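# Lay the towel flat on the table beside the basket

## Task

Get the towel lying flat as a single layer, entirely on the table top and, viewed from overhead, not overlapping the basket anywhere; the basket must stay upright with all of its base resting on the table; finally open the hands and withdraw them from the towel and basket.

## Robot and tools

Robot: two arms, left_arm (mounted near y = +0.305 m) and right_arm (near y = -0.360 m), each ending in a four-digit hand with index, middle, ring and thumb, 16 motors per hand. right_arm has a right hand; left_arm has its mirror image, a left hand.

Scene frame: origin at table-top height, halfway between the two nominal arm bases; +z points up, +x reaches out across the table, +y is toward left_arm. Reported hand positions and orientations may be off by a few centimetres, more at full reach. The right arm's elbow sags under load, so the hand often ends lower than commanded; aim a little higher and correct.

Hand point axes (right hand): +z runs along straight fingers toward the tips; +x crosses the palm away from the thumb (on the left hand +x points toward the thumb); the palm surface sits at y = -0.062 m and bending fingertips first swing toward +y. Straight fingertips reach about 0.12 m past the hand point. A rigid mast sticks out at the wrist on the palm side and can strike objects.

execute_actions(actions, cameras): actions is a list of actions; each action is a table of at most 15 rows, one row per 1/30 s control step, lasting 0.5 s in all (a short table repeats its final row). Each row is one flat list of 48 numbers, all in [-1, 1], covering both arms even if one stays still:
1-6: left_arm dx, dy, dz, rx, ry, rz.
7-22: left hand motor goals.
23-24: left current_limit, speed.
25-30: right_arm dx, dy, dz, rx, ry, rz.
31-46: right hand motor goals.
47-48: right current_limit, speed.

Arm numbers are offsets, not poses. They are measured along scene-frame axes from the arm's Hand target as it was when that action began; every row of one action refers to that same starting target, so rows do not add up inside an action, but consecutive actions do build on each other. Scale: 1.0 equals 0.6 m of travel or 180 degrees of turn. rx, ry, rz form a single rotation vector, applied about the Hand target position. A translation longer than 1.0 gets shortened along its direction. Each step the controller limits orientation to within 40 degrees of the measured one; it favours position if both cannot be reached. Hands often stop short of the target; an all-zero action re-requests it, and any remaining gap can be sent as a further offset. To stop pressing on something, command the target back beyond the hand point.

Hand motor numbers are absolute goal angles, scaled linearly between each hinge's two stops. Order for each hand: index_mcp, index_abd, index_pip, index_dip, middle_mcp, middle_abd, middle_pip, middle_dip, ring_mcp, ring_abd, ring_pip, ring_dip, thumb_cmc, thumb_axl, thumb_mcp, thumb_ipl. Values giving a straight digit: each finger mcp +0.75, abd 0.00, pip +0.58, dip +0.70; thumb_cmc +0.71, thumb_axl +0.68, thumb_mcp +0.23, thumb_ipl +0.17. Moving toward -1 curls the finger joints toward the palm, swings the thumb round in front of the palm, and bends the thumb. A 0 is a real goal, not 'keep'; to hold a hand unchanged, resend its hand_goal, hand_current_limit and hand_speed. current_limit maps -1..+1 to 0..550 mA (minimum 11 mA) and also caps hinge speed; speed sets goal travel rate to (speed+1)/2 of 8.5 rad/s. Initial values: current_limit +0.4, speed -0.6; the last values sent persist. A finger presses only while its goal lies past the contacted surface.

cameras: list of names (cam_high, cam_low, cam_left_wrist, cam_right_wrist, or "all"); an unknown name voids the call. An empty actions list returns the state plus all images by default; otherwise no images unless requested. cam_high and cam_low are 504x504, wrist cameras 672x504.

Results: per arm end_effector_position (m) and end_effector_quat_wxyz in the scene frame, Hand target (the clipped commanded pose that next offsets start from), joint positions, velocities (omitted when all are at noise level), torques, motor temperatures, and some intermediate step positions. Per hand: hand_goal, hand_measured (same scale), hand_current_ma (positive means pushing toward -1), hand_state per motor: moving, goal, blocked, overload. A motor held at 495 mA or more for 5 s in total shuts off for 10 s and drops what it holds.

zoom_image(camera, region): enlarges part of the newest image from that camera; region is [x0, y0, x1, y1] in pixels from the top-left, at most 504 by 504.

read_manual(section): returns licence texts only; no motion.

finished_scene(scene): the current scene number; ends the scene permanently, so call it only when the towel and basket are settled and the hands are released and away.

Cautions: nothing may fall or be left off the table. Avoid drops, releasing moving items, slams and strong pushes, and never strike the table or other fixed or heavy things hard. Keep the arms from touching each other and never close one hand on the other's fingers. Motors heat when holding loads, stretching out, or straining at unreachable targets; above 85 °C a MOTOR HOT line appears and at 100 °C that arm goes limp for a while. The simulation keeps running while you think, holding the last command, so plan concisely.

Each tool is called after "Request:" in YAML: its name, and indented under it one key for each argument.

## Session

Scene 1 done. Now scene 2.

Request:
execute_actions:
  actions: []
  cameras: ["all"]

Request:
zoom_image:
  camera: "cam_high"
  region: [200, 120, 460, 340]

Request:
zoom_image:
  camera: "cam_low"
  region: [40, 230, 340, 360]

Scene clock: 0.00 s.
left_arm: end_effector_position=(+0.4515, +0.0766, +0.3252) hand_goal=(+0.754, +0.000, +0.576, +0.696, +0.754, +0.000, +0.576, +0.696, +0.754, +0.000, +0.576, +0.696, +0.714, +0.678, +0.226, +0.168) hand_measured=(+0.754, +0.000, +0.576, +0.696, +0.754, +0.000, +0.576, +0.696, +0.754, +0.000, +0.576, +0.696, +0.714, +0.678, +0.226, +0.168) hand_current_ma=(+0, +0, +0, +0, +0, +0, +0, +0, +0, +0, +0, +0, +0, +0, +0, +0) hand_state=(goal, goal, goal, goal, goal, goal, goal, goal, goal, goal, goal, goal, goal, goal, goal, goal) hand_current_limit=0.40 hand_speed=-0.60 end_effector_quat_wxyz=(+0.694, +0.233, +0.628, +0.263) | right_arm: end_effector_position=(+0.7538, -0.2235, +0.3733) hand_goal=(+0.754, +0.000, +0.576, +0.696, +0.754, +0.000, +0.576, +0.696, +0.754, +0.000, +0.576, +0.696, +0.714, +0.678, +0.226, +0.168) hand_measured=(+0.754, +0.000, +0.576, +0.696, +0.754, +0.000, +0.576, +0.696, +0.754, +0.000, +0.576, +0.696, +0.714, +0.678, +0.226, +0.168) hand_current_ma=(+0, +0, +0, +0, +0, +0, +0, +0, +0, +0, +0, +0, +0, +0, +0, +0) hand_state=(goal, goal, goal, goal, goal, goal, goal, goal, goal, goal, goal, goal, goal, goal, goal, goal) hand_current_limit=0.40 hand_speed=-0.60 end_effector_quat_wxyz=(+0.293, +0.846, +0.101, +0.434)
Joint positions: left_arm=[-0.862 1.495 0.723 0.928 -0.858 -0.735] | right_arm=[0.405 2.121 2.207 -0.763 0.763 1.364]
Joint velocities: within noise
Joint torques (N m): no reading
Motor temperatures (°C): left_arm=[25 31 36 23 22 21] | right_arm=[26 28 39 23 21 23]
Heat: left arm: hottest elbow 36 °C; right arm: hottest elbow 39 °C.
Hand target: left_arm +0.4540, +0.0733, +0.3413; +0.707, +0.220, +0.621, +0.256 | right_arm +0.7563, -0.2228, +0.3860; +0.292, +0.841, +0.094, +0.446

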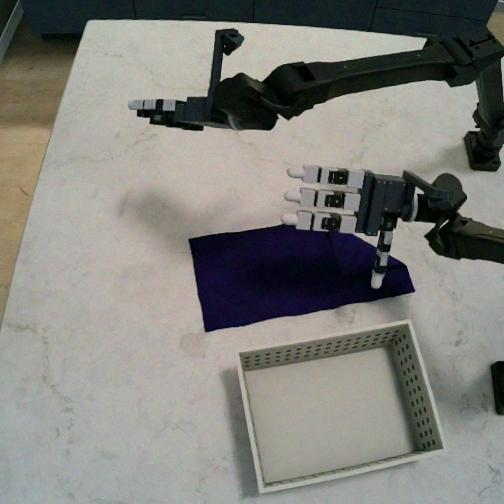

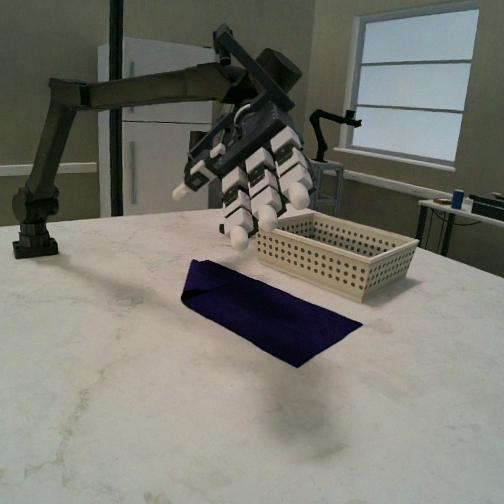

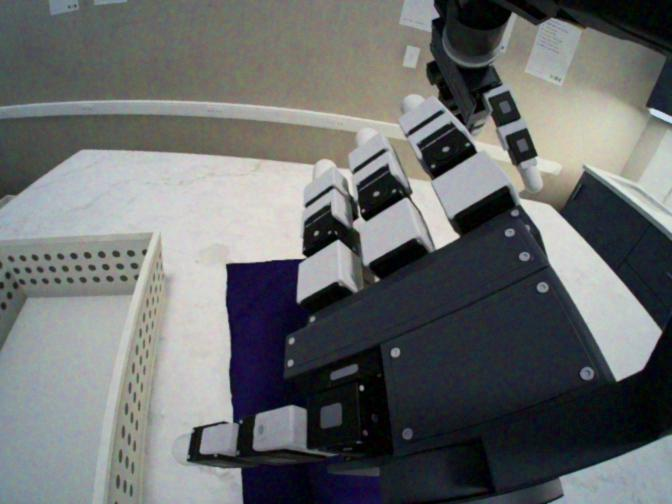

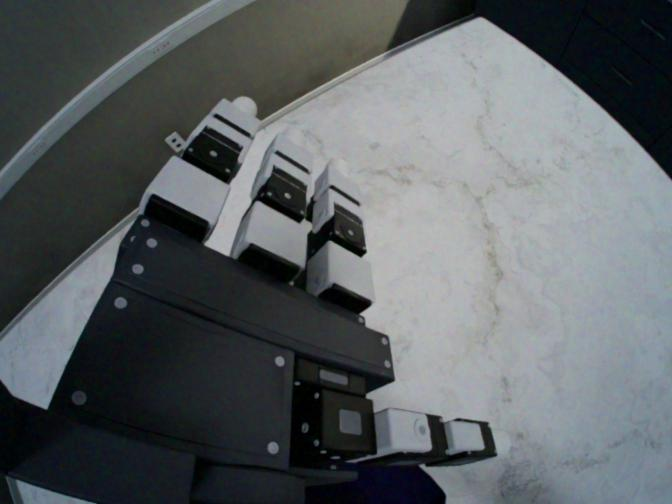

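Scaled by 1.938 from the camera's 504x504 image, which has a finer 720x720 frame.

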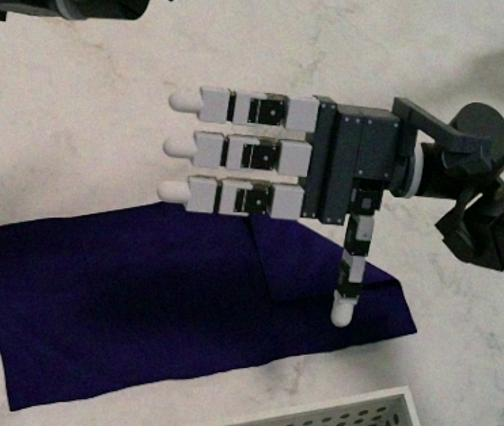

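Scaled by 1.680 from the camera's 504x504 image, which has a finer 720x720 frame.

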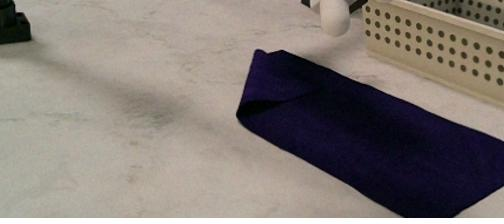

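Request:
execute_actions:
  actions:
    - [[-0.05,0.2,0.12,0,0,0,0.754,0,0.576,0.696,0.754,0,0.576,0.696,0.754,0,0.576,0.696,0.714,0.678,0.226,0.168,0.4,-0.6,0,0,0,0,0,0,0.754,0,0.576,0.696,0.754,0,0.576,0.696,0.754,0,0.576,0.696,0.714,0.678,0.226,0.168,0.4,-0.6]]
    - [[-0.05,0.2,0,0,0,0,0.754,0,0.576,0.696,0.754,0,0.576,0.696,0.754,0,0.576,0.696,0.714,0.678,0.226,0.168,0.4,-0.6,0,0,0,0,0,0,0.754,0,0.576,0.696,0.754,0,0.576,0.696,0.754,0,0.576,0.696,0.714,0.678,0.226,0.168,0.4,-0.6]]
    - [[0,0.2,0,0,0,0,0.754,0,0.576,0.696,0.754,0,0.576,0.696,0.754,0,0.576,0.696,0.714,0.678,0.226,0.168,0.4,-0.6,0,0,0,0,0,0,0.754,0,0.576,0.696,0.754,0,0.576,0.696,0.754,0,0.576,0.696,0.714,0.678,0.226,0.168,0.4,-0.6]]
  cameras: ["cam_high","cam_low"]

Request:
zoom_image:
  camera: "cam_high"
  region: [180, 200, 430, 340]

Request:
zoom_image:
  camera: "cam_high"
  region: [310, 210, 430, 310]

Request:
zoom_image:
  camera: "cam_low"
  region: [170, 245, 270, 320]

Scene clock: 9.43 s.
left_arm: end_effector_position=(+0.3933, +0.4372, +0.3878) hand_goal=(+0.754, +0.000, +0.576, +0.696, +0.754, +0.000, +0.576, +0.696, +0.754, +0.000, +0.576, +0.696, +0.714, +0.678, +0.226, +0.168) hand_measured=(+0.760, +0.002, +0.578, +0.696, +0.758, +0.002, +0.578, +0.696, +0.760, +0.002, +0.578, +0.696, +0.720, +0.678, +0.226, +0.168) hand_current_ma=(+1, +0, +0, +0, +0, +0, +0, +0, +1, +0, +0, +0, +1, +0, +0, +0) hand_state=(goal, goal, goal, goal, goal, goal, goal, goal, goal, goal, goal, goal, goal, goal, goal, goal) hand_current_limit=0.40 hand_speed=-0.60 end_effector_quat_wxyz=(+0.690, +0.223, +0.641, +0.253) | right_arm: end_effector_position=(+0.7538, -0.2235, +0.3733) hand_goal=(+0.754, +0.000, +0.576, +0.696, +0.754, +0.000, +0.576, +0.696, +0.754, +0.000, +0.576, +0.696, +0.714, +0.678, +0.226, +0.168) hand_measured=(+0.756, +0.000, +0.576, +0.696, +0.756, +0.000, +0.576, +0.696, +0.756, +0.000, +0.576, +0.696, +0.716, +0.678, +0.226, +0.168) hand_current_ma=(+2, +0, +0, +0, +1, +0, +0, +0, +2, +0, +0, +0, +2, +0, +0, +0) hand_state=(goal, goal, goal, goal, goal, goal, goal, goal, goal, goal, goal, goal, goal, goal, goal, goal) hand_current_limit=0.40 hand_speed=-0.60 end_effector_quat_wxyz=(+0.293, +0.846, +0.101, +0.434)
Joint positions: left_arm=[0.229 0.684 0.415 0.351 0.216 -0.903] | right_arm=[0.405 2.121 2.207 -0.763 0.763 1.364]
Joint torques (N m): left_arm=[-0.62 -2.02 11.84 2.88 0.19 -0.12] | right_arm=[0.09 -23.82 10.61 1.69 0.49 -0.11]
Heat: left arm: hottest elbow 36 °C; right arm: hottest elbow 39 °C.
Hand target: left_arm +0.3940, +0.4333, +0.4133; +0.707, +0.220, +0.621, +0.256 | right_arm +0.7563, -0.2228, +0.3860; +0.292, +0.841, +0.094, +0.446
Off the commanded pose: left_arm 0.026 m, 3 deg | right_arm 0.013 m, 2 deg.
Step readings (end_effector_position of left_arm | right_arm):
0: (+0.4515, +0.0766, +0.3252) | (+0.7538, -0.2235, +0.3733)
1: (+0.4526, +0.0763, +0.3260) | (+0.7538, -0.2235, +0.3733)
2: (+0.4522, +0.0812, +0.3286) | (+0.7538, -0.2235, +0.3733)
4: (+0.4388, +0.1282, +0.3483) | (+0.7538, -0.2235, +0.3733)
8: (+0.4154, +0.2055, +0.4138) | (+0.7538, -0.2235, +0.3733)
15: (+0.4171, +0.2068, +0.4108) | (+0.7538, -0.2235, +0.3733)
16: (+0.4222, +0.2009, +0.4046) | (+0.7538, -0.2235, +0.3733)
17: (+0.4265, +0.2022, +0.3976) | (+0.7538, -0.2235, +0.3733)
19: (+0.4144, +0.2472, +0.3860) | (+0.7538, -0.2235, +0.3733)
23: (+0.3882, +0.3192, +0.4038) | (+0.7538, -0.2235, +0.3733)
30: (+0.3891, +0.3209, +0.4015) | (+0.7538, -0.2235, +0.3733)
31: (+0.3955, +0.3160, +0.3988) | (+0.7538, -0.2235, +0.3733)
32: (+0.4032, +0.3162, +0.3983) | (+0.7538, -0.2235, +0.3733)
34: (+0.3990, +0.3654, +0.3991) | (+0.7538, -0.2235, +0.3733)
38: (+0.3787, +0.4420, +0.4045) | (+0.7538, -0.2235, +0.3733)
45: (+0.3929, +0.4382, +0.3880) | (+0.7538, -0.2235, +0.3733)
Images, in order (width x height): cam_high 504x504, cam_low 504x504.

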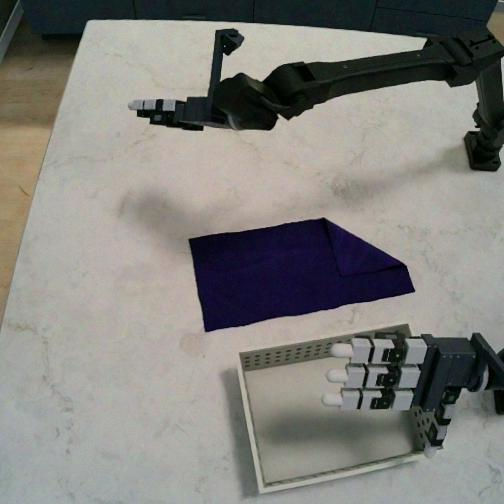

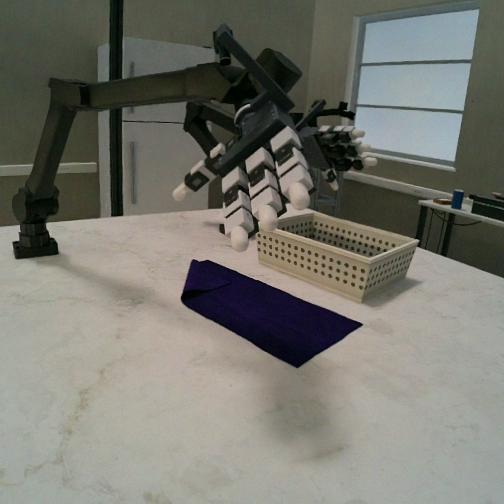

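Scaled by 2.016 from the camera's 504x504 image, which has a finer 720x720 frame.

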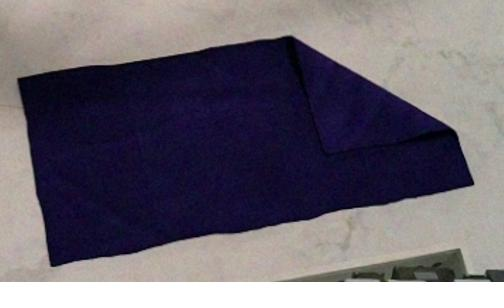

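Scaled by 4.200 from the camera's 504x504 image, which has a finer 720x720 frame.

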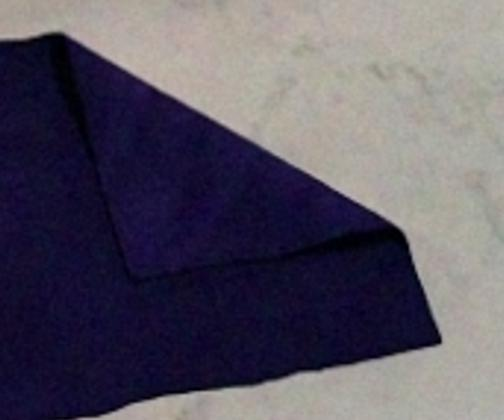

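Scaled by 5.040 from the camera's 504x504 image, which has a finer 720x720 frame.

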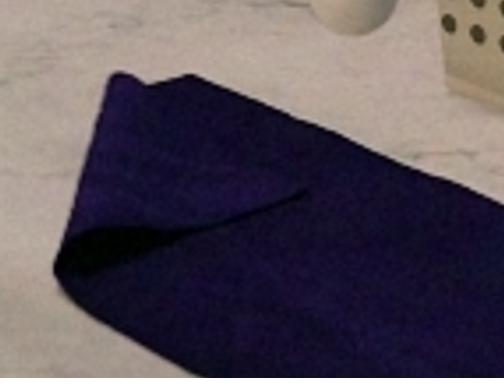

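Request:
execute_actions:
  actions:
    - [[0,0,0,0,0,0,0.754,0,0.576,0.696,0.754,0,0.576,0.696,0.754,0,0.576,0.696,0.714,0.678,0.226,0.168,0.4,-0.6,-0.083,0,-0.04,0.0715,0.1402,0.0794,0.98,0,0.98,0.88,-0.753,0,-0.299,0.261,-0.753,0,-0.299,0.261,0.71,0.678,0.226,0.168,0.4,-0.6]]
    - [[0,0,0,0,0,0,0.754,0,0.576,0.696,0.754,0,0.576,0.696,0.754,0,0.576,0.696,0.714,0.678,0.226,0.168,0.4,-0.6,-0.083,0,-0.04,0.0715,0.1402,0.0794,0.98,0,0.98,0.88,-0.753,0,-0.299,0.261,-0.753,0,-0.299,0.261,0.71,0.678,0.226,0.168,0.4,-0.6]]
    - [[0,0,0,0,0,0,0.754,0,0.576,0.696,0.754,0,0.576,0.696,0.754,0,0.576,0.696,0.714,0.678,0.226,0.168,0.4,-0.6,-0.083,0,-0.04,0.0715,0.1402,0.0794,0.98,0,0.98,0.88,-0.753,0,-0.299,0.261,-0.753,0,-0.299,0.261,0.71,0.678,0.226,0.168,0.4,-0.6]]
    - [[0,0,0,0,0,0,0.754,0,0.576,0.696,0.754,0,0.576,0.696,0.754,0,0.576,0.696,0.714,0.678,0.226,0.168,0.4,-0.6,0,0,-0.15,0,0,0,0.98,0,0.98,0.88,-0.753,0,-0.299,0.261,-0.753,0,-0.299,0.261,0.71,0.678,0.226,0.168,0.4,-0.6]]
  cameras: ["cam_high","cam_low","cam_right_wrist"]

Scene clock: 67.77 s.
left_arm: end_effector_position=(+0.3933, +0.4372, +0.3878) hand_goal=(+0.754, +0.000, +0.576, +0.696, +0.754, +0.000, +0.576, +0.696, +0.754, +0.000, +0.576, +0.696, +0.714, +0.678, +0.226, +0.168) hand_measured=(+0.760, +0.002, +0.578, +0.696, +0.758, +0.002, +0.578, +0.696, +0.760, +0.002, +0.578, +0.696, +0.720, +0.678, +0.226, +0.168) hand_current_ma=(+1, +0, +0, +0, +0, +0, +0, +0, +1, +0, +0, +0, +1, +0, +0, +0) hand_state=(goal, goal, goal, goal, goal, goal, goal, goal, goal, goal, goal, goal, goal, goal, goal, goal) hand_current_limit=0.40 hand_speed=-0.60 end_effector_quat_wxyz=(+0.690, +0.223, +0.641, +0.253) | right_arm: end_effector_position=(+0.6025, -0.2276, +0.2123) hand_goal=(+0.980, +0.000, +0.980, +0.880, -0.752, +0.000, -0.298, +0.262, -0.752, +0.000, -0.298, +0.262, +0.710, +0.678, +0.226, +0.168) hand_measured=(+0.972, +0.002, +0.976, +0.878, -0.738, +0.000, -0.294, +0.264, -0.724, +0.000, -0.292, +0.264, +0.708, +0.678, +0.222, +0.168) hand_current_ma=(-6, +0, -2, -1, +18, +0, +3, +1, +47, +0, +4, +1, -1, +0, -3, +0) hand_state=(goal, goal, goal, goal, goal, goal, goal, goal, blocked, goal, goal, goal, goal, goal, goal, goal) hand_current_limit=0.40 hand_speed=-0.60 end_effector_quat_wxyz=(-0.235, +0.904, +0.357, +0.013)
Joint positions: left_arm=[0.229 0.684 0.415 0.351 0.216 -0.903] | right_arm=[0.198 2.012 2.072 -1.692 -0.472 1.008]
Joint torques (N m): left_arm=[-0.62 -2.08 11.82 2.91 0.18 -0.13] | right_arm=[0.21 -21.6 8.59 -0.17 -0.1 -0.19]
Motor temperatures (°C): left_arm=[25 31 41 24 21 21] | right_arm=[26 32 43 23 21 23]
Heat: left arm: hottest elbow 41 °C; right arm: hottest elbow 43 °C.
Hand target: left_arm +0.3940, +0.4333, +0.4133; +0.707, +0.220, +0.621, +0.256 | right_arm +0.6069, -0.2228, +0.2240; -0.259, +0.885, +0.381, -0.067
Off the commanded pose: left_arm 0.026 m, 3 deg | right_arm 0.013 m, 10 deg.
joint sent to its limit (right arm) — joint 4 (wrist pitch), lower limit. The joint targets are off in position and orientation.
Step readings (end_effector_position of left_arm | right_arm):
0: (+0.3933, +0.4372, +0.3878) | (+0.7538, -0.2235, +0.3733)
1: (+0.3933, +0.4372, +0.3878) | (+0.7562, -0.2194, +0.3633)
2: (+0.3933, +0.4372, +0.3878) | (+0.7515, -0.2105, +0.3400)
4: (+0.3933, +0.4372, +0.3878) | (+0.7221, -0.2042, +0.3147)
8: (+0.3933, +0.4372, +0.3878) | (+0.7016, -0.2065, +0.3281)
15: (+0.3933, +0.4372, +0.3878) | (+0.7031, -0.2154, +0.3469)
16: (+0.3933, +0.4372, +0.3878) | (+0.7011, -0.2084, +0.3383)
17: (+0.3933, +0.4372, +0.3878) | (+0.6874, -0.1919, +0.3165)
19: (+0.3933, +0.4372, +0.3878) | (+0.6512, -0.1898, +0.3015)
23: (+0.3933, +0.4372, +0.3878) | (+0.6407, -0.2118, +0.3193)
30: (+0.3933, +0.4372, +0.3878) | (+0.6496, -0.2368, +0.3410)
31: (+0.3933, +0.4372, +0.3878) | (+0.6482, -0.2254, +0.3329)
32: (+0.3933, +0.4372, +0.3878) | (+0.6344, -0.2051, +0.3204)
34: (+0.3933, +0.4372, +0.3878) | (+0.6038, -0.1991, +0.3018)
38: (+0.3933, +0.4372, +0.3878) | (+0.6004, -0.2115, +0.2977)
45: (+0.3933, +0.4372, +0.3878) | (+0.6069, -0.2284, +0.3002)
46: (+0.3933, +0.4372, +0.3878) | (+0.6074, -0.2278, +0.2962)
47: (+0.3933, +0.4372, +0.3878) | (+0.6062, -0.2270, +0.2909)
49: (+0.3933, +0.4372, +0.3878) | (+0.5974, -0.2277, +0.2713)
53: (+0.3933, +0.4372, +0.3878) | (+0.5995, -0.2277, +0.2322)
60: (+0.3933, +0.4372, +0.3878) | (+0.6024, -0.2277, +0.2113)
Images, in order (width x height): cam_high 504x504, cam_low 504x504, cam_right_wrist 672x504.

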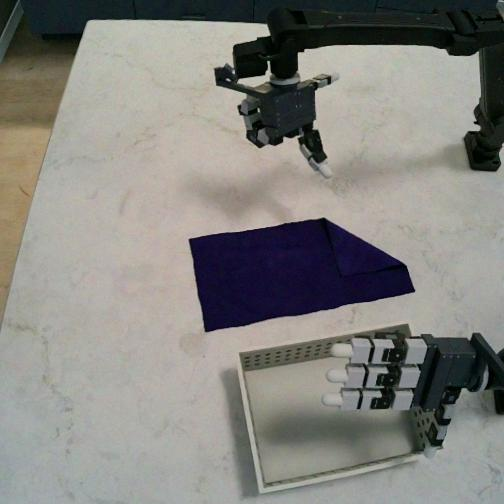

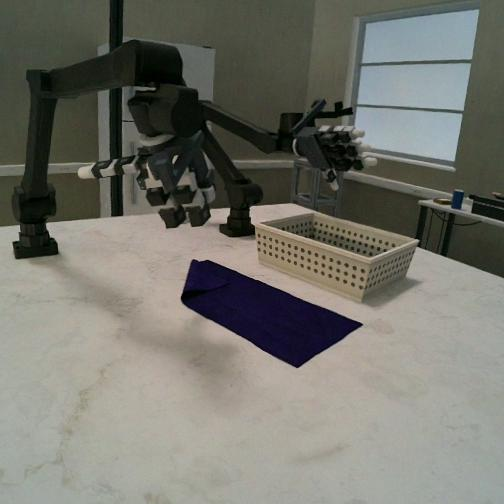

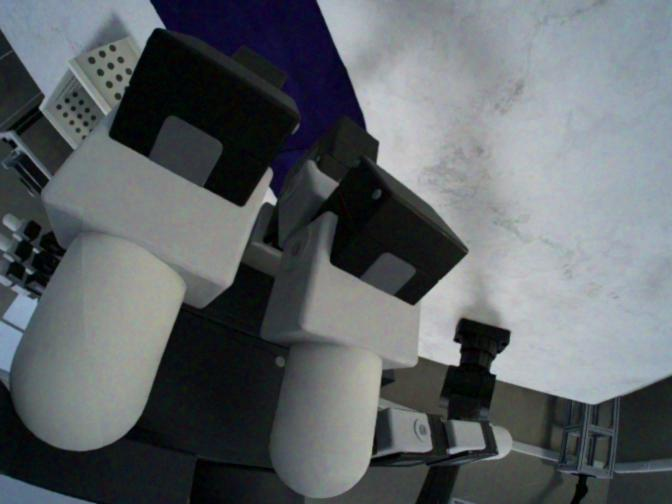

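Request:
execute_actions:
  actions:
    - [[0,0,0,0,0,0,0.754,0,0.576,0.696,0.754,0,0.576,0.696,0.754,0,0.576,0.696,0.714,0.678,0.226,0.168,0.4,-0.6,0,-0.02,-0.15,0,0,0,0.98,0,0.98,0.88,-0.753,0,-0.299,0.261,-0.753,0,-0.299,0.261,0.71,0.678,0.226,0.168,0.4,-0.6]]
    - [[0,0,0,0,0,0,0.754,0,0.576,0.696,0.754,0,0.576,0.696,0.754,0,0.576,0.696,0.714,0.678,0.226,0.168,0.4,-0.6,0.01,-0.01,-0.15,0,0,0,0.98,0,0.98,0.88,-0.753,0,-0.299,0.261,-0.753,0,-0.299,0.261,0.71,0.678,0.226,0.168,0.4,-0.6]]
  cameras: ["cam_high","cam_low","cam_right_wrist"]

Request:
zoom_image:
  camera: "cam_high"
  region: [260, 140, 440, 310]

Request:
zoom_image:
  camera: "cam_low"
  region: [120, 200, 280, 340]

Scene clock: 77.40 s.
left_arm: end_effector_position=(+0.3933, +0.4372, +0.3878) hand_goal=(+0.754, +0.000, +0.576, +0.696, +0.754, +0.000, +0.576, +0.696, +0.754, +0.000, +0.576, +0.696, +0.714, +0.678, +0.226, +0.168) hand_measured=(+0.760, +0.002, +0.578, +0.696, +0.758, +0.002, +0.578, +0.696, +0.760, +0.002, +0.578, +0.696, +0.720, +0.678, +0.226, +0.168) hand_current_ma=(+1, +0, +0, +0, +0, +0, +0, +0, +1, +0, +0, +0, +1, +0, +0, +0) hand_state=(goal, goal, goal, goal, goal, goal, goal, goal, goal, goal, goal, goal, goal, goal, goal, goal) hand_current_limit=0.40 hand_speed=-0.60 end_effector_quat_wxyz=(+0.690, +0.223, +0.641, +0.253) | right_arm: end_effector_position=(+0.6031, -0.2397, +0.0340) hand_goal=(+0.980, +0.000, +0.980, +0.880, -0.752, +0.000, -0.298, +0.262, -0.752, +0.000, -0.298, +0.262, +0.710, +0.678, +0.226, +0.168) hand_measured=(+0.972, +0.002, +0.976, +0.878, -0.738, +0.000, -0.294, +0.264, -0.724, +0.000, -0.292, +0.264, +0.706, +0.678, +0.222, +0.168) hand_current_ma=(-7, +0, -2, -1, +15, +0, +2, +1, +47, +0, +4, +1, -3, +0, -3, +0) hand_state=(goal, goal, goal, goal, goal, goal, goal, goal, blocked, goal, goal, goal, goal, goal, goal, goal) hand_current_limit=0.40 hand_speed=-0.60 end_effector_quat_wxyz=(-0.261, +0.886, +0.374, -0.083)
Joint positions: left_arm=[0.229 0.684 0.415 0.351 0.216 -0.903] | right_arm=[0.173 2.239 1.971 -1.606 -0.472 0.878]
Joint torques (N m): left_arm=[-0.56 -2.08 11.82 2.89 0.18 -0.13] | right_arm=[-0.56 -23.88 8.03 -0.12 -0.1 -0.18]
Heat: left arm: hottest elbow 41 °C; right arm: hottest elbow 43 °C.
Hand target: left_arm +0.3940, +0.4333, +0.4133; +0.707, +0.220, +0.621, +0.256 | right_arm +0.6129, -0.2408, +0.0440; -0.259, +0.885, +0.381, -0.067
Off the commanded pose: left_arm 0.026 m, 3 deg | right_arm 0.014 m, 2 deg.
Step readings (end_effector_position of left_arm | right_arm):
0: (+0.3933, +0.4372, +0.3878) | (+0.6025, -0.2276, +0.2123)
1: (+0.3933, +0.4372, +0.3878) | (+0.6028, -0.2270, +0.2087)
2: (+0.3933, +0.4372, +0.3878) | (+0.6027, -0.2259, +0.2059)
4: (+0.3933, +0.4372, +0.3878) | (+0.5989, -0.2272, +0.1883)
8: (+0.3933, +0.4372, +0.3878) | (+0.5988, -0.2290, +0.1466)
15: (+0.3933, +0.4372, +0.3878) | (+0.6012, -0.2285, +0.1199)
16: (+0.3933, +0.4372, +0.3878) | (+0.6018, -0.2283, +0.1185)
17: (+0.3933, +0.4372, +0.3878) | (+0.6027, -0.2281, +0.1137)
19: (+0.3933, +0.4372, +0.3878) | (+0.6066, -0.2288, +0.0980)
23: (+0.3933, +0.4372, +0.3878) | (+0.6053, -0.2335, +0.0585)
30: (+0.3933, +0.4372, +0.3878) | (+0.6029, -0.2387, +0.0340)
Images, in order (width x height): cam_high 504x504, cam_low 504x504, cam_right_wrist 672x504.

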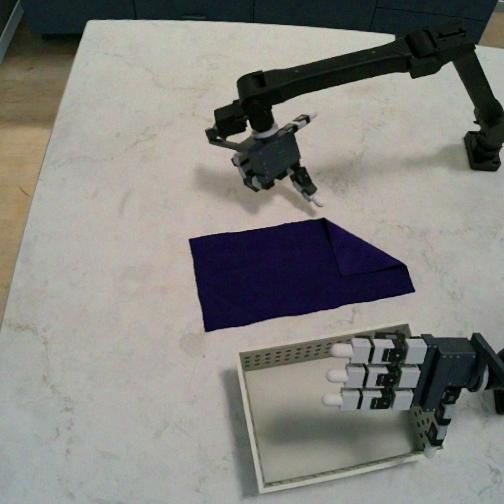

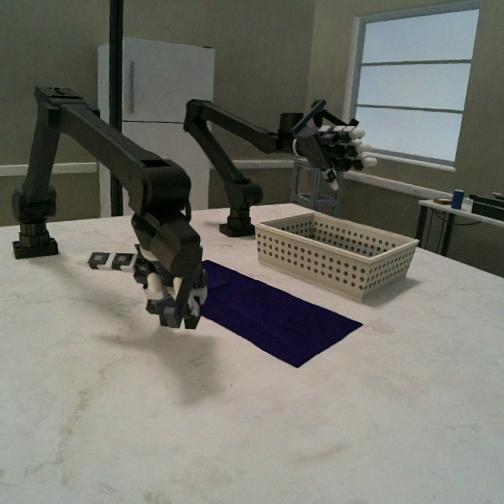

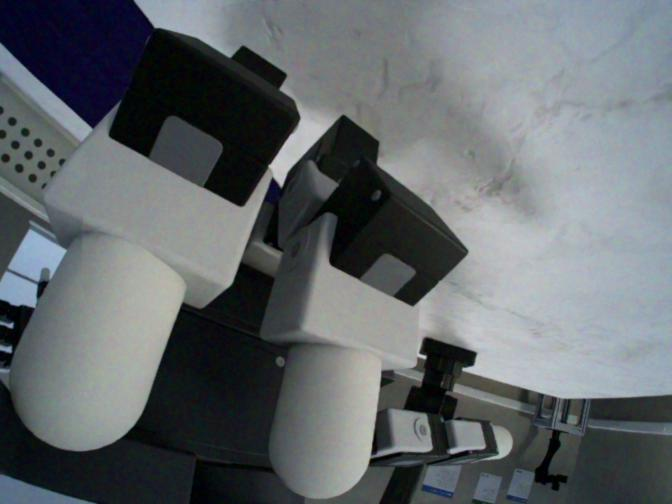

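Scaled by 2.800 from the camera's 504x504 image, which has a finer 720x720 frame.

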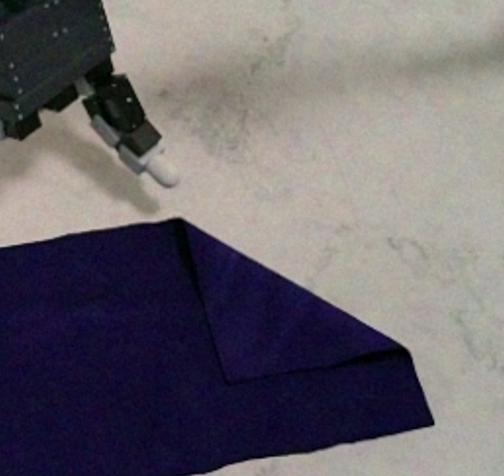

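Scaled by 3.150 from the camera's 504x504 image, which has a finer 720x720 frame.

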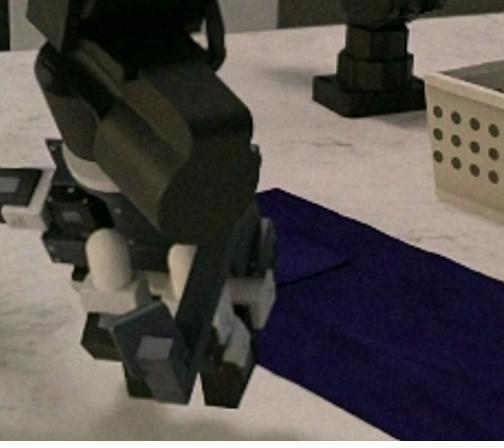

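Request:
execute_actions:
  actions:
    - [[0,0,0,0,0,0,0.754,0,0.576,0.696,0.754,0,0.576,0.696,0.754,0,0.576,0.696,0.714,0.678,0.226,0.168,0.4,-0.6,0,0,-0.065,0,0,0,0.98,0,0.98,0.88,-0.753,0,-0.299,0.261,-0.753,0,-0.299,0.261,0.71,0.678,0.226,0.168,0.4,-0.6]]
    - [[0,0,0,0,0,0,0.754,0,0.576,0.696,0.754,0,0.576,0.696,0.754,0,0.576,0.696,0.714,0.678,0.226,0.168,0.4,-0.6,-0.03,0.03,-0.005,0,0,0,0.98,0,0.98,0.88,-0.753,0,-0.299,0.261,-0.753,0,-0.299,0.261,0.71,0.678,0.226,0.168,0.4,-0.6]]
  cameras: ["cam_high","cam_low"]

Request:
zoom_image:
  camera: "cam_high"
  region: [270, 160, 420, 300]

Request:
zoom_image:
  camera: "cam_low"
  region: [120, 220, 260, 340]

Scene clock: 91.37 s.
left_arm: end_effector_position=(+0.3933, +0.4372, +0.3878) hand_goal=(+0.754, +0.000, +0.576, +0.696, +0.754, +0.000, +0.576, +0.696, +0.754, +0.000, +0.576, +0.696, +0.714, +0.678, +0.226, +0.168) hand_measured=(+0.760, +0.002, +0.578, +0.696, +0.758, +0.002, +0.578, +0.696, +0.760, +0.002, +0.578, +0.696, +0.720, +0.678, +0.226, +0.168) hand_current_ma=(+1, +0, +0, +0, +0, +0, +0, +0, +1, +0, +0, +0, +1, +0, +0, +0) hand_state=(goal, goal, goal, goal, goal, goal, goal, goal, goal, goal, goal, goal, goal, goal, goal, goal) hand_current_limit=0.40 hand_speed=-0.60 end_effector_quat_wxyz=(+0.690, +0.223, +0.641, +0.253) | right_arm: end_effector_position=(+0.5901, -0.2320, -0.0017) hand_goal=(+0.980, +0.000, +0.980, +0.880, -0.752, +0.000, -0.298, +0.262, -0.752, +0.000, -0.298, +0.262, +0.710, +0.678, +0.226, +0.168) hand_measured=(+0.992, +0.002, +0.986, +0.880, -0.738, +0.000, -0.294, +0.264, -0.724, +0.000, -0.292, +0.264, +0.706, +0.678, +0.222, +0.168) hand_current_ma=(+13, +0, +5, +0, +15, +0, +2, +1, +47, +0, +4, +1, -3, +0, -3, +0) hand_state=(goal, goal, goal, goal, goal, goal, goal, goal, blocked, goal, goal, goal, goal, goal, goal, goal) hand_current_limit=0.40 hand_speed=-0.60 end_effector_quat_wxyz=(-0.260, +0.886, +0.375, -0.079)
Joint positions: left_arm=[0.229 0.684 0.415 0.351 0.216 -0.903] | right_arm=[0.189 2.231 1.861 -1.487 -0.476 0.895]
Joint torques (N m): left_arm=[-0.62 -2.08 11.84 2.91 0.18 -0.13] | right_arm=[0.62 -23.41 6.82 0.31 -0.25 0.13]
Heat: left arm: hottest elbow 42 °C; right arm: hottest elbow 43 °C.
Hand target: left_arm +0.3940, +0.4333, +0.4133; +0.707, +0.220, +0.621, +0.256 | right_arm +0.5949, -0.2228, +0.0020; -0.259, +0.885, +0.381, -0.067
Off the commanded pose: left_arm 0.026 m, 3 deg | right_arm 0.011 m, 1 deg.
Step readings (end_effector_position of left_arm | right_arm):
0: (+0.3933, +0.4372, +0.3878) | (+0.6032, -0.2396, +0.0339)
1: (+0.3933, +0.4372, +0.3878) | (+0.6037, -0.2396, +0.0336)
2: (+0.3933, +0.4372, +0.3878) | (+0.6064, -0.2391, +0.0306)
4: (+0.3933, +0.4372, +0.3878) | (+0.6101, -0.2384, +0.0229)
8: (+0.3933, +0.4372, +0.3878) | (+0.6081, -0.2387, +0.0133)
15: (+0.3933, +0.4372, +0.3878) | (+0.6083, -0.2387, +0.0123)
16: (+0.3933, +0.4372, +0.3878) | (+0.6076, -0.2385, +0.0104)
17: (+0.3933, +0.4372, +0.3878) | (+0.6068, -0.2387, +0.0089)
19: (+0.3933, +0.4372, +0.3878) | (+0.5987, -0.2380, +0.0022)
23: (+0.3933, +0.4372, +0.3878) | (+0.5897, -0.2349, -0.0015)
30: (+0.3933, +0.4372, +0.3878) | (+0.5902, -0.2319, -0.0017)
Images, in order (width x height): cam_high 504x504, cam_low 504x504.

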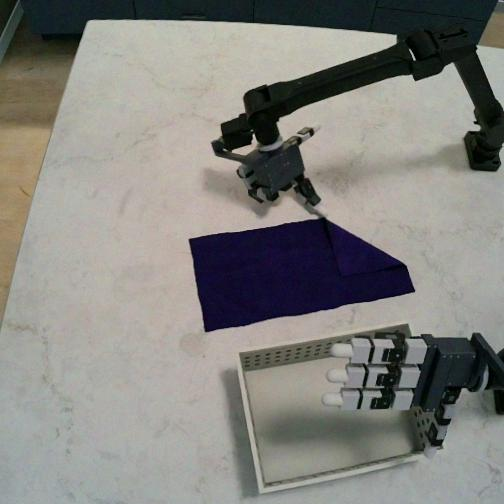

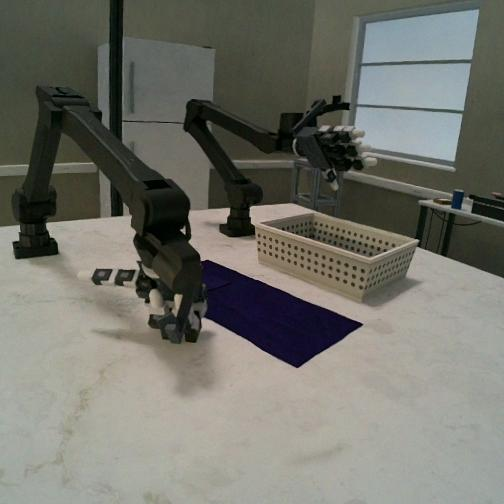

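Scaled by 3.360 from the camera's 504x504 image, which has a finer 720x720 frame.

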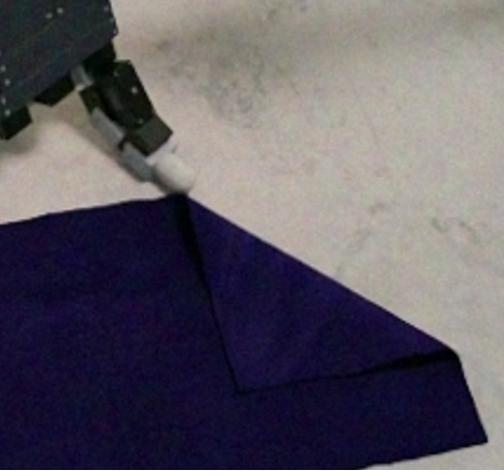

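Scaled by 3.600 from the camera's 504x504 image, which has a finer 720x720 frame.

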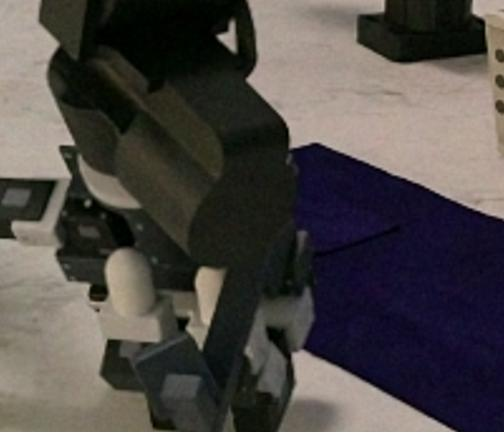

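Request:
execute_actions:
  actions:
    - [[0,0,0,0,0,0,0.754,0,0.576,0.696,0.754,0,0.576,0.696,0.754,0,0.576,0.696,0.714,0.678,0.226,0.168,0.4,-0.6,0.045,0.01,0.025,0,0,0,0.98,0,0.98,0.88,-0.753,0,-0.299,0.261,-0.753,0,-0.299,0.261,0.71,0.678,0.226,0.168,0.4,-0.6]]
  cameras: ["cam_high"]

Request:
zoom_image:
  camera: "cam_high"
  region: [270, 160, 420, 300]

Scene clock: 95.43 s.
left_arm: end_effector_position=(+0.3933, +0.4372, +0.3878) hand_goal=(+0.754, +0.000, +0.576, +0.696, +0.754, +0.000, +0.576, +0.696, +0.754, +0.000, +0.576, +0.696, +0.714, +0.678, +0.226, +0.168) hand_measured=(+0.760, +0.002, +0.578, +0.696, +0.758, +0.002, +0.578, +0.696, +0.760, +0.002, +0.578, +0.696, +0.720, +0.678, +0.226, +0.168) hand_current_ma=(+1, +0, +0, +0, +0, +0, +0, +0, +1, +0, +0, +0, +1, +0, +0, +0) hand_state=(goal, goal, goal, goal, goal, goal, goal, goal, goal, goal, goal, goal, goal, goal, goal, goal) hand_current_limit=0.40 hand_speed=-0.60 end_effector_quat_wxyz=(+0.690, +0.223, +0.641, +0.253) | right_arm: end_effector_position=(+0.6184, -0.2261, +0.0185) hand_goal=(+0.980, +0.000, +0.980, +0.880, -0.752, +0.000, -0.298, +0.262, -0.752, +0.000, -0.298, +0.262, +0.710, +0.678, +0.226, +0.168) hand_measured=(+0.972, +0.002, +0.980, +0.880, -0.738, +0.000, -0.294, +0.264, -0.724, +0.000, -0.292, +0.264, +0.704, +0.678, +0.222, +0.168) hand_current_ma=(-6, +0, +0, +0, +15, +0, +2, +1, +47, +0, +4, +1, -4, +0, -3, +0) hand_state=(goal, goal, goal, goal, goal, goal, goal, goal, blocked, goal, goal, goal, goal, goal, goal, goal) hand_current_limit=0.40 hand_speed=-0.60 end_effector_quat_wxyz=(-0.257, +0.885, +0.384, -0.063)
Joint positions: left_arm=[0.229 0.684 0.415 0.351 0.216 -0.903] | right_arm=[0.189 2.266 1.983 -1.542 -0.476 0.885]
Joint torques (N m): left_arm=[-0.56 -2.08 11.81 2.89 0.18 -0.13] | right_arm=[0.67 -21.3 9.4 -0.87 -0.27 0.11]
Heat: left arm: hottest elbow 42 °C; right arm: hottest elbow 43 °C.
Hand target: left_arm +0.3940, +0.4333, +0.4133; +0.707, +0.220, +0.621, +0.256 | right_arm +0.6219, -0.2168, +0.0170; -0.259, +0.885, +0.381, -0.067
Off the commanded pose: left_arm 0.026 m, 3 deg | right_arm 0.010 m, 1 deg.
Step readings (end_effector_position of left_arm | right_arm):
0: (+0.3933, +0.4372, +0.3878) | (+0.5901, -0.2320, -0.0017)
1: (+0.3933, +0.4372, +0.3878) | (+0.5906, -0.2318, -0.0002)
2: (+0.3933, +0.4372, +0.3878) | (+0.5923, -0.2316, +0.0019)
4: (+0.3933, +0.4372, +0.3878) | (+0.6066, -0.2286, +0.0075)
8: (+0.3933, +0.4372, +0.3878) | (+0.6197, -0.2258, +0.0176)
15: (+0.3933, +0.4372, +0.3878) | (+0.6184, -0.2261, +0.0185)
Images, in order (width x height): cam_high 504x504.

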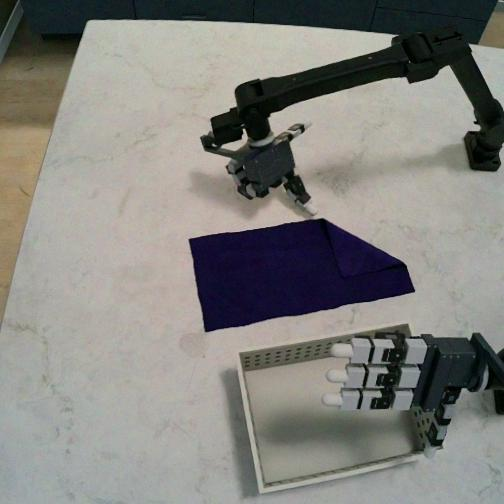

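Scaled by 3.360 from the camera's 504x504 image, which has a finer 720x720 frame.

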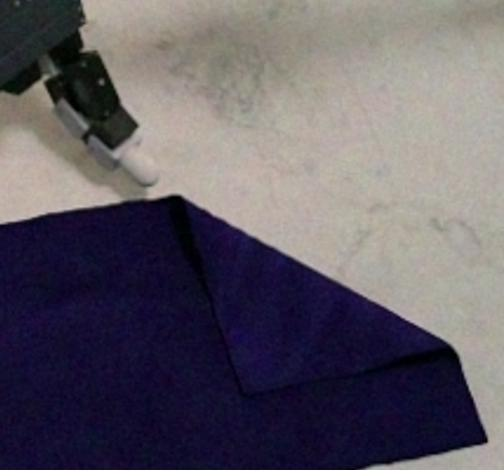

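Request:
execute_actions:
  actions:
    - [[0,0,0,0,0,0,0.754,0,0.576,0.696,0.754,0,0.576,0.696,0.754,0,0.576,0.696,0.714,0.678,0.226,0.168,0.4,-0.6,0,0,-0.028,0,0,0,0.98,0,0.98,0.88,-0.753,0,-0.299,0.261,-0.753,0,-0.299,0.261,0.71,0.678,0.226,0.168,0.4,-0.6]]
    - [[0,0,0,0,0,0,0.754,0,0.576,0.696,0.754,0,0.576,0.696,0.754,0,0.576,0.696,0.714,0.678,0.226,0.168,0.4,-0.6,-0.05,0.05,0.005,0,0,0,0.98,0,0.98,0.88,-0.753,0,-0.299,0.261,-0.753,0,-0.299,0.261,0.71,0.678,0.226,0.168,0.4,-0.6]]
  cameras: ["cam_high"]

Request:
zoom_image:
  camera: "cam_high"
  region: [270, 160, 420, 300]

Scene clock: 102.50 s.
left_arm: end_effector_position=(+0.3933, +0.4372, +0.3878) hand_goal=(+0.754, +0.000, +0.576, +0.696, +0.754, +0.000, +0.576, +0.696, +0.754, +0.000, +0.576, +0.696, +0.714, +0.678, +0.226, +0.168) hand_measured=(+0.760, +0.002, +0.578, +0.696, +0.758, +0.002, +0.578, +0.696, +0.760, +0.002, +0.578, +0.696, +0.720, +0.678, +0.226, +0.168) hand_current_ma=(+1, +0, +0, +0, +0, +0, +0, +0, +1, +0, +0, +0, +1, +0, +0, +0) hand_state=(goal, goal, goal, goal, goal, goal, goal, goal, goal, goal, goal, goal, goal, goal, goal, goal) hand_current_limit=0.40 hand_speed=-0.60 end_effector_quat_wxyz=(+0.690, +0.223, +0.641, +0.253) | right_arm: end_effector_position=(+0.5851, -0.1837, -0.0017) hand_goal=(+0.980, +0.000, +0.980, +0.880, -0.752, +0.000, -0.298, +0.262, -0.752, +0.000, -0.298, +0.262, +0.710, +0.678, +0.226, +0.168) hand_measured=(+0.992, +0.002, +0.990, +0.884, -0.740, +0.000, -0.294, +0.264, -0.724, +0.000, -0.292, +0.264, +0.704, +0.678, +0.222, +0.168) hand_current_ma=(+13, +1, +8, +3, +15, +0, +2, +1, +47, +0, +4, +1, -4, +0, -3, +0) hand_state=(goal, goal, goal, goal, goal, goal, goal, goal, blocked, goal, goal, goal, goal, goal, goal, goal) hand_current_limit=0.40 hand_speed=-0.60 end_effector_quat_wxyz=(-0.259, +0.881, +0.387, -0.080)
Joint positions: left_arm=[0.229 0.684 0.415 0.351 0.216 -0.903] | right_arm=[0.264 2.24 1.879 -1.467 -0.49 0.948]
Joint torques (N m): left_arm=[-0.62 -2.08 11.82 2.89 0.18 -0.12] | right_arm=[-0.38 -23.3 6.9 0.25 -0.24 0.14]
Heat: left arm: hottest elbow 42 °C; right arm: hottest elbow 43 °C.
Hand target: left_arm +0.3940, +0.4333, +0.4133; +0.707, +0.220, +0.621, +0.256 | right_arm +0.5919, -0.1868, +0.0032; -0.259, +0.885, +0.381, -0.067
Off the commanded pose: left_arm 0.026 m, 3 deg | right_arm 0.009 m, 2 deg.
Step readings (end_effector_position of left_arm | right_arm):
0: (+0.3933, +0.4372, +0.3878) | (+0.6184, -0.2261, +0.0185)
1: (+0.3933, +0.4372, +0.3878) | (+0.6188, -0.2260, +0.0184)
2: (+0.3933, +0.4372, +0.3878) | (+0.6194, -0.2259, +0.0174)
4: (+0.3933, +0.4372, +0.3878) | (+0.6198, -0.2258, +0.0153)
8: (+0.3933, +0.4372, +0.3878) | (+0.6193, -0.2259, +0.0105)
15: (+0.3933, +0.4372, +0.3878) | (+0.6186, -0.2260, +0.0076)
16: (+0.3933, +0.4372, +0.3878) | (+0.6174, -0.2246, +0.0056)
17: (+0.3933, +0.4372, +0.3878) | (+0.6140, -0.2241, +0.0035)
19: (+0.3933, +0.4372, +0.3878) | (+0.6001, -0.2192, +0.0003)
23: (+0.3933, +0.4372, +0.3878) | (+0.5876, -0.2010, -0.0023)
30: (+0.3933, +0.4372, +0.3878) | (+0.5854, -0.1824, -0.0017)
Images, in order (width x height): cam_high 504x504.

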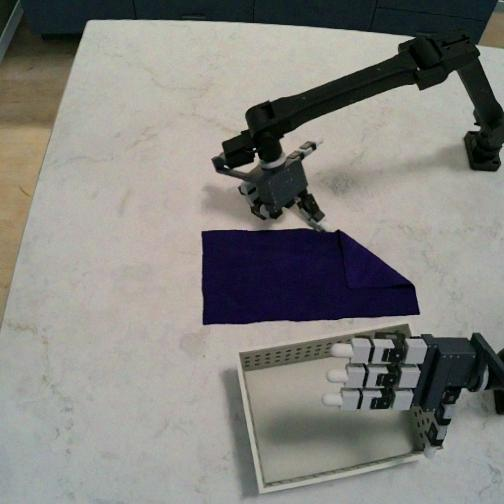

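Scaled by 3.360 from the camera's 504x504 image, which has a finer 720x720 frame.

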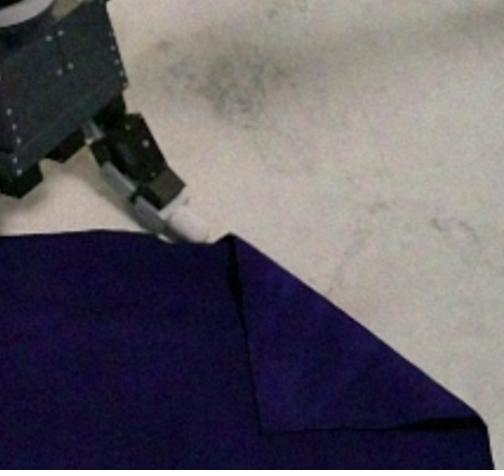

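Request:
execute_actions:
  actions:
    - [[0,0,0,0,0,0,0.754,0,0.576,0.696,0.754,0,0.576,0.696,0.754,0,0.576,0.696,0.714,0.678,0.226,0.168,0.4,-0.6,0.06,-0.03,0.07,0,0,0,0.98,0,0.98,0.88,-0.753,0,-0.299,0.261,-0.753,0,-0.299,0.261,0.71,0.678,0.226,0.168,0.4,-0.6]]
    - [[0,0,0,0,0,0,0.754,0,0.576,0.696,0.754,0,0.576,0.696,0.754,0,0.576,0.696,0.714,0.678,0.226,0.168,0.4,-0.6,0,0.07,0,0,0,0,0.98,0,0.98,0.88,-0.753,0,-0.299,0.261,-0.753,0,-0.299,0.261,0.71,0.678,0.226,0.168,0.4,-0.6]]
  cameras: ["cam_high","cam_low"]

Request:
zoom_image:
  camera: "cam_high"
  region: [270, 160, 420, 300]

Scene clock: 120.87 s.
left_arm: end_effector_position=(+0.3933, +0.4372, +0.3878) hand_goal=(+0.754, +0.000, +0.576, +0.696, +0.754, +0.000, +0.576, +0.696, +0.754, +0.000, +0.576, +0.696, +0.714, +0.678, +0.226, +0.168) hand_measured=(+0.760, +0.002, +0.578, +0.696, +0.758, +0.002, +0.578, +0.696, +0.760, +0.002, +0.578, +0.696, +0.720, +0.678, +0.226, +0.168) hand_current_ma=(+1, +0, +0, +0, +0, +0, +0, +0, +1, +0, +0, +0, +1, +0, +0, +0) hand_state=(goal, goal, goal, goal, goal, goal, goal, goal, goal, goal, goal, goal, goal, goal, goal, goal) hand_current_limit=0.40 hand_speed=-0.60 end_effector_quat_wxyz=(+0.690, +0.223, +0.641, +0.253) | right_arm: end_effector_position=(+0.6167, -0.1588, +0.0438) hand_goal=(+0.980, +0.000, +0.980, +0.880, -0.752, +0.000, -0.298, +0.262, -0.752, +0.000, -0.298, +0.262, +0.710, +0.678, +0.226, +0.168) hand_measured=(+0.972, +0.002, +0.980, +0.882, -0.740, +0.000, -0.294, +0.264, -0.724, +0.000, -0.292, +0.264, +0.704, +0.678, +0.222, +0.168) hand_current_ma=(-7, +1, +0, +1, +15, +0, +2, +1, +47, +0, +4, +1, -5, +0, -4, +0) hand_state=(goal, goal, goal, goal, goal, goal, goal, goal, blocked, goal, goal, goal, goal, goal, goal, goal) hand_current_limit=0.40 hand_speed=-0.60 end_effector_quat_wxyz=(-0.257, +0.879, +0.394, -0.072)
Joint positions: left_arm=[0.229 0.684 0.415 0.351 0.216 -0.903] | right_arm=[0.287 2.297 2.108 -1.612 -0.493 0.964]
Joint torques (N m): left_arm=[-0.56 -2.08 11.84 2.89 0.18 -0.13] | right_arm=[-0.32 -21.77 10.3 -0.49 -0.31 0.18]
Heat: left arm: hottest elbow 42 °C; right arm: hottest elbow 43 °C.
Hand target: left_arm +0.3940, +0.4333, +0.4133; +0.707, +0.220, +0.621, +0.256 | right_arm +0.6279, -0.1628, +0.0452; -0.259, +0.885, +0.381, -0.067
Off the commanded pose: left_arm 0.026 m, 3 deg | right_arm 0.012 m, 2 deg.
Step readings (end_effector_position of left_arm | right_arm):
0: (+0.3933, +0.4372, +0.3878) | (+0.5851, -0.1837, -0.0017)
1: (+0.3933, +0.4372, +0.3878) | (+0.5861, -0.1846, +0.0013)
2: (+0.3933, +0.4372, +0.3878) | (+0.5857, -0.1863, +0.0065)
4: (+0.3933, +0.4372, +0.3878) | (+0.5967, -0.1888, +0.0194)
8: (+0.3933, +0.4372, +0.3878) | (+0.6207, -0.1977, +0.0445)
15: (+0.3933, +0.4372, +0.3878) | (+0.6250, -0.2123, +0.0488)
16: (+0.3933, +0.4372, +0.3878) | (+0.6243, -0.2112, +0.0484)
17: (+0.3933, +0.4372, +0.3878) | (+0.6245, -0.2094, +0.0486)
19: (+0.3933, +0.4372, +0.3878) | (+0.6255, -0.1993, +0.0483)
23: (+0.3933, +0.4372, +0.3878) | (+0.6210, -0.1751, +0.0452)
30: (+0.3933, +0.4372, +0.3878) | (+0.6153, -0.1539, +0.0438)
Images, in order (width x height): cam_high 504x504, cam_low 504x504.

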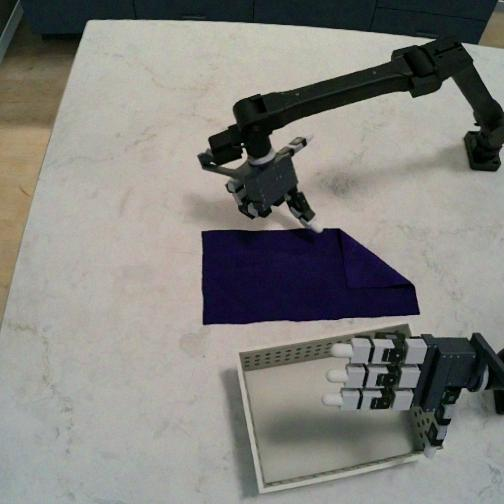

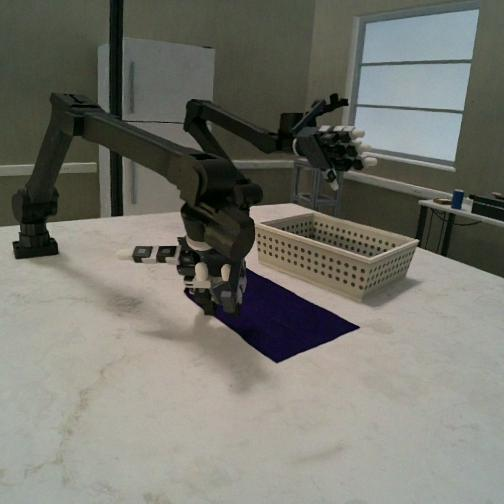

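Scaled by 3.360 from the camera's 504x504 image, which has a finer 720x720 frame.

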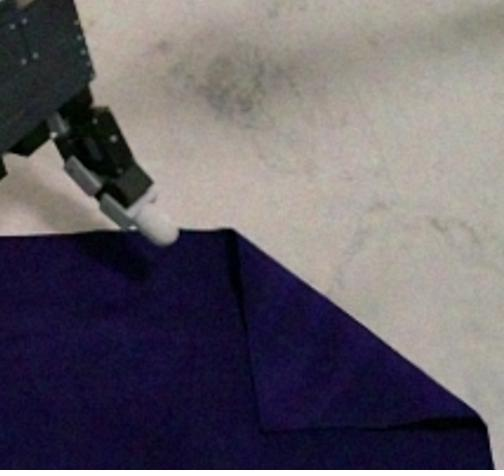

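Request:
execute_actions:
  actions:
    - [[0,0,0,0,0,0,0.754,0,0.576,0.696,0.754,0,0.576,0.696,0.754,0,0.576,0.696,0.714,0.678,0.226,0.168,0.4,-0.6,0.01,-0.005,-0.067,0,0,0,0.98,0,0.98,0.88,-0.753,0,-0.299,0.261,-0.753,0,-0.299,0.261,0.71,0.678,0.226,0.168,0.4,-0.6]]
  cameras: ["cam_high","cam_low"]

Request:
zoom_image:
  camera: "cam_high"
  region: [270, 160, 420, 300]

Scene clock: 126.00 s.
left_arm: end_effector_position=(+0.3933, +0.4372, +0.3878) hand_goal=(+0.754, +0.000, +0.576, +0.696, +0.754, +0.000, +0.576, +0.696, +0.754, +0.000, +0.576, +0.696, +0.714, +0.678, +0.226, +0.168) hand_measured=(+0.760, +0.002, +0.578, +0.696, +0.758, +0.002, +0.578, +0.696, +0.760, +0.002, +0.578, +0.696, +0.720, +0.678, +0.226, +0.168) hand_current_ma=(+1, +0, +0, +0, +0, +0, +0, +0, +1, +0, +0, +0, +1, +0, +0, +0) hand_state=(goal, goal, goal, goal, goal, goal, goal, goal, goal, goal, goal, goal, goal, goal, goal, goal) hand_current_limit=0.40 hand_speed=-0.60 end_effector_quat_wxyz=(+0.690, +0.223, +0.641, +0.253) | right_arm: end_effector_position=(+0.6238, -0.1610, +0.0044) hand_goal=(+0.980, +0.000, +0.980, +0.880, -0.752, +0.000, -0.298, +0.262, -0.752, +0.000, -0.298, +0.262, +0.710, +0.678, +0.226, +0.168) hand_measured=(+0.980, -0.002, +0.984, +0.882, -0.740, +0.000, -0.294, +0.264, -0.724, +0.000, -0.292, +0.264, +0.704, +0.678, +0.222, +0.168) hand_current_ma=(+0, +0, +2, +1, +15, +0, +2, +1, +47, +0, +4, +1, -6, +0, -3, +0) hand_state=(goal, goal, goal, goal, goal, goal, goal, goal, blocked, goal, goal, goal, goal, goal, goal, goal) hand_current_limit=0.40 hand_speed=-0.60 end_effector_quat_wxyz=(-0.258, +0.881, +0.390, -0.076)
Joint positions: left_arm=[0.229 0.684 0.415 0.351 0.216 -0.903] | right_arm=[0.281 2.355 2.108 -1.563 -0.493 0.964]
Joint torques (N m): left_arm=[-0.67 -2.02 11.82 2.89 0.18 -0.12] | right_arm=[-0.44 -23 8.99 0.02 -0.24 0.1]
Heat: left arm: hottest elbow 43 °C; right arm: hottest elbow 43 °C.
Hand target: left_arm +0.3940, +0.4333, +0.4133; +0.707, +0.220, +0.621, +0.256 | right_arm +0.6339, -0.1658, +0.0050; -0.259, +0.885, +0.381, -0.067
Off the commanded pose: left_arm 0.026 m, 3 deg | right_arm 0.011 m, 2 deg.
Step readings (end_effector_position of left_arm | right_arm):
0: (+0.3933, +0.4372, +0.3878) | (+0.6167, -0.1588, +0.0438)
1: (+0.3933, +0.4372, +0.3878) | (+0.6166, -0.1589, +0.0429)
2: (+0.3933, +0.4372, +0.3878) | (+0.6187, -0.1584, +0.0416)
4: (+0.3933, +0.4372, +0.3878) | (+0.6257, -0.1562, +0.0337)
8: (+0.3933, +0.4372, +0.3878) | (+0.6250, -0.1585, +0.0159)
15: (+0.3933, +0.4372, +0.3878) | (+0.6238, -0.1610, +0.0044)
Images, in order (width x height): cam_high 504x504, cam_low 504x504.

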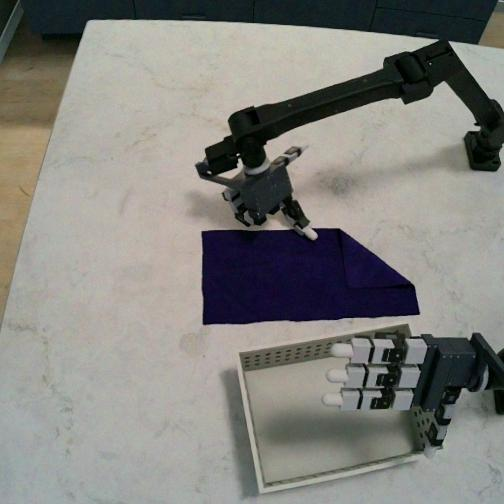

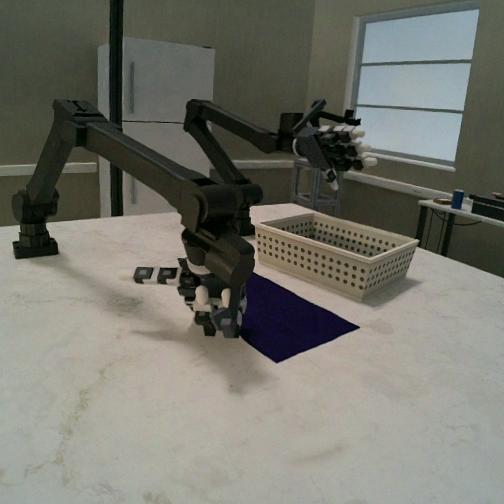

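Scaled by 3.360 from the camera's 504x504 image, which has a finer 720x720 frame.

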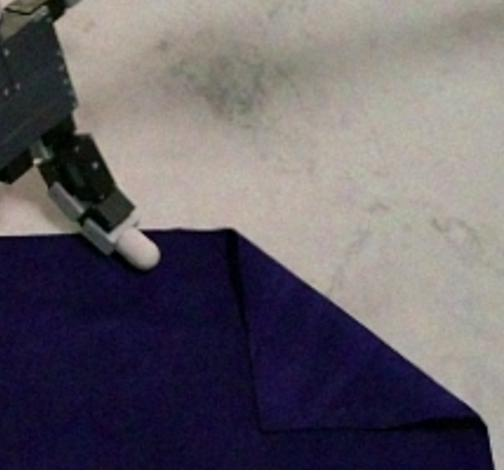

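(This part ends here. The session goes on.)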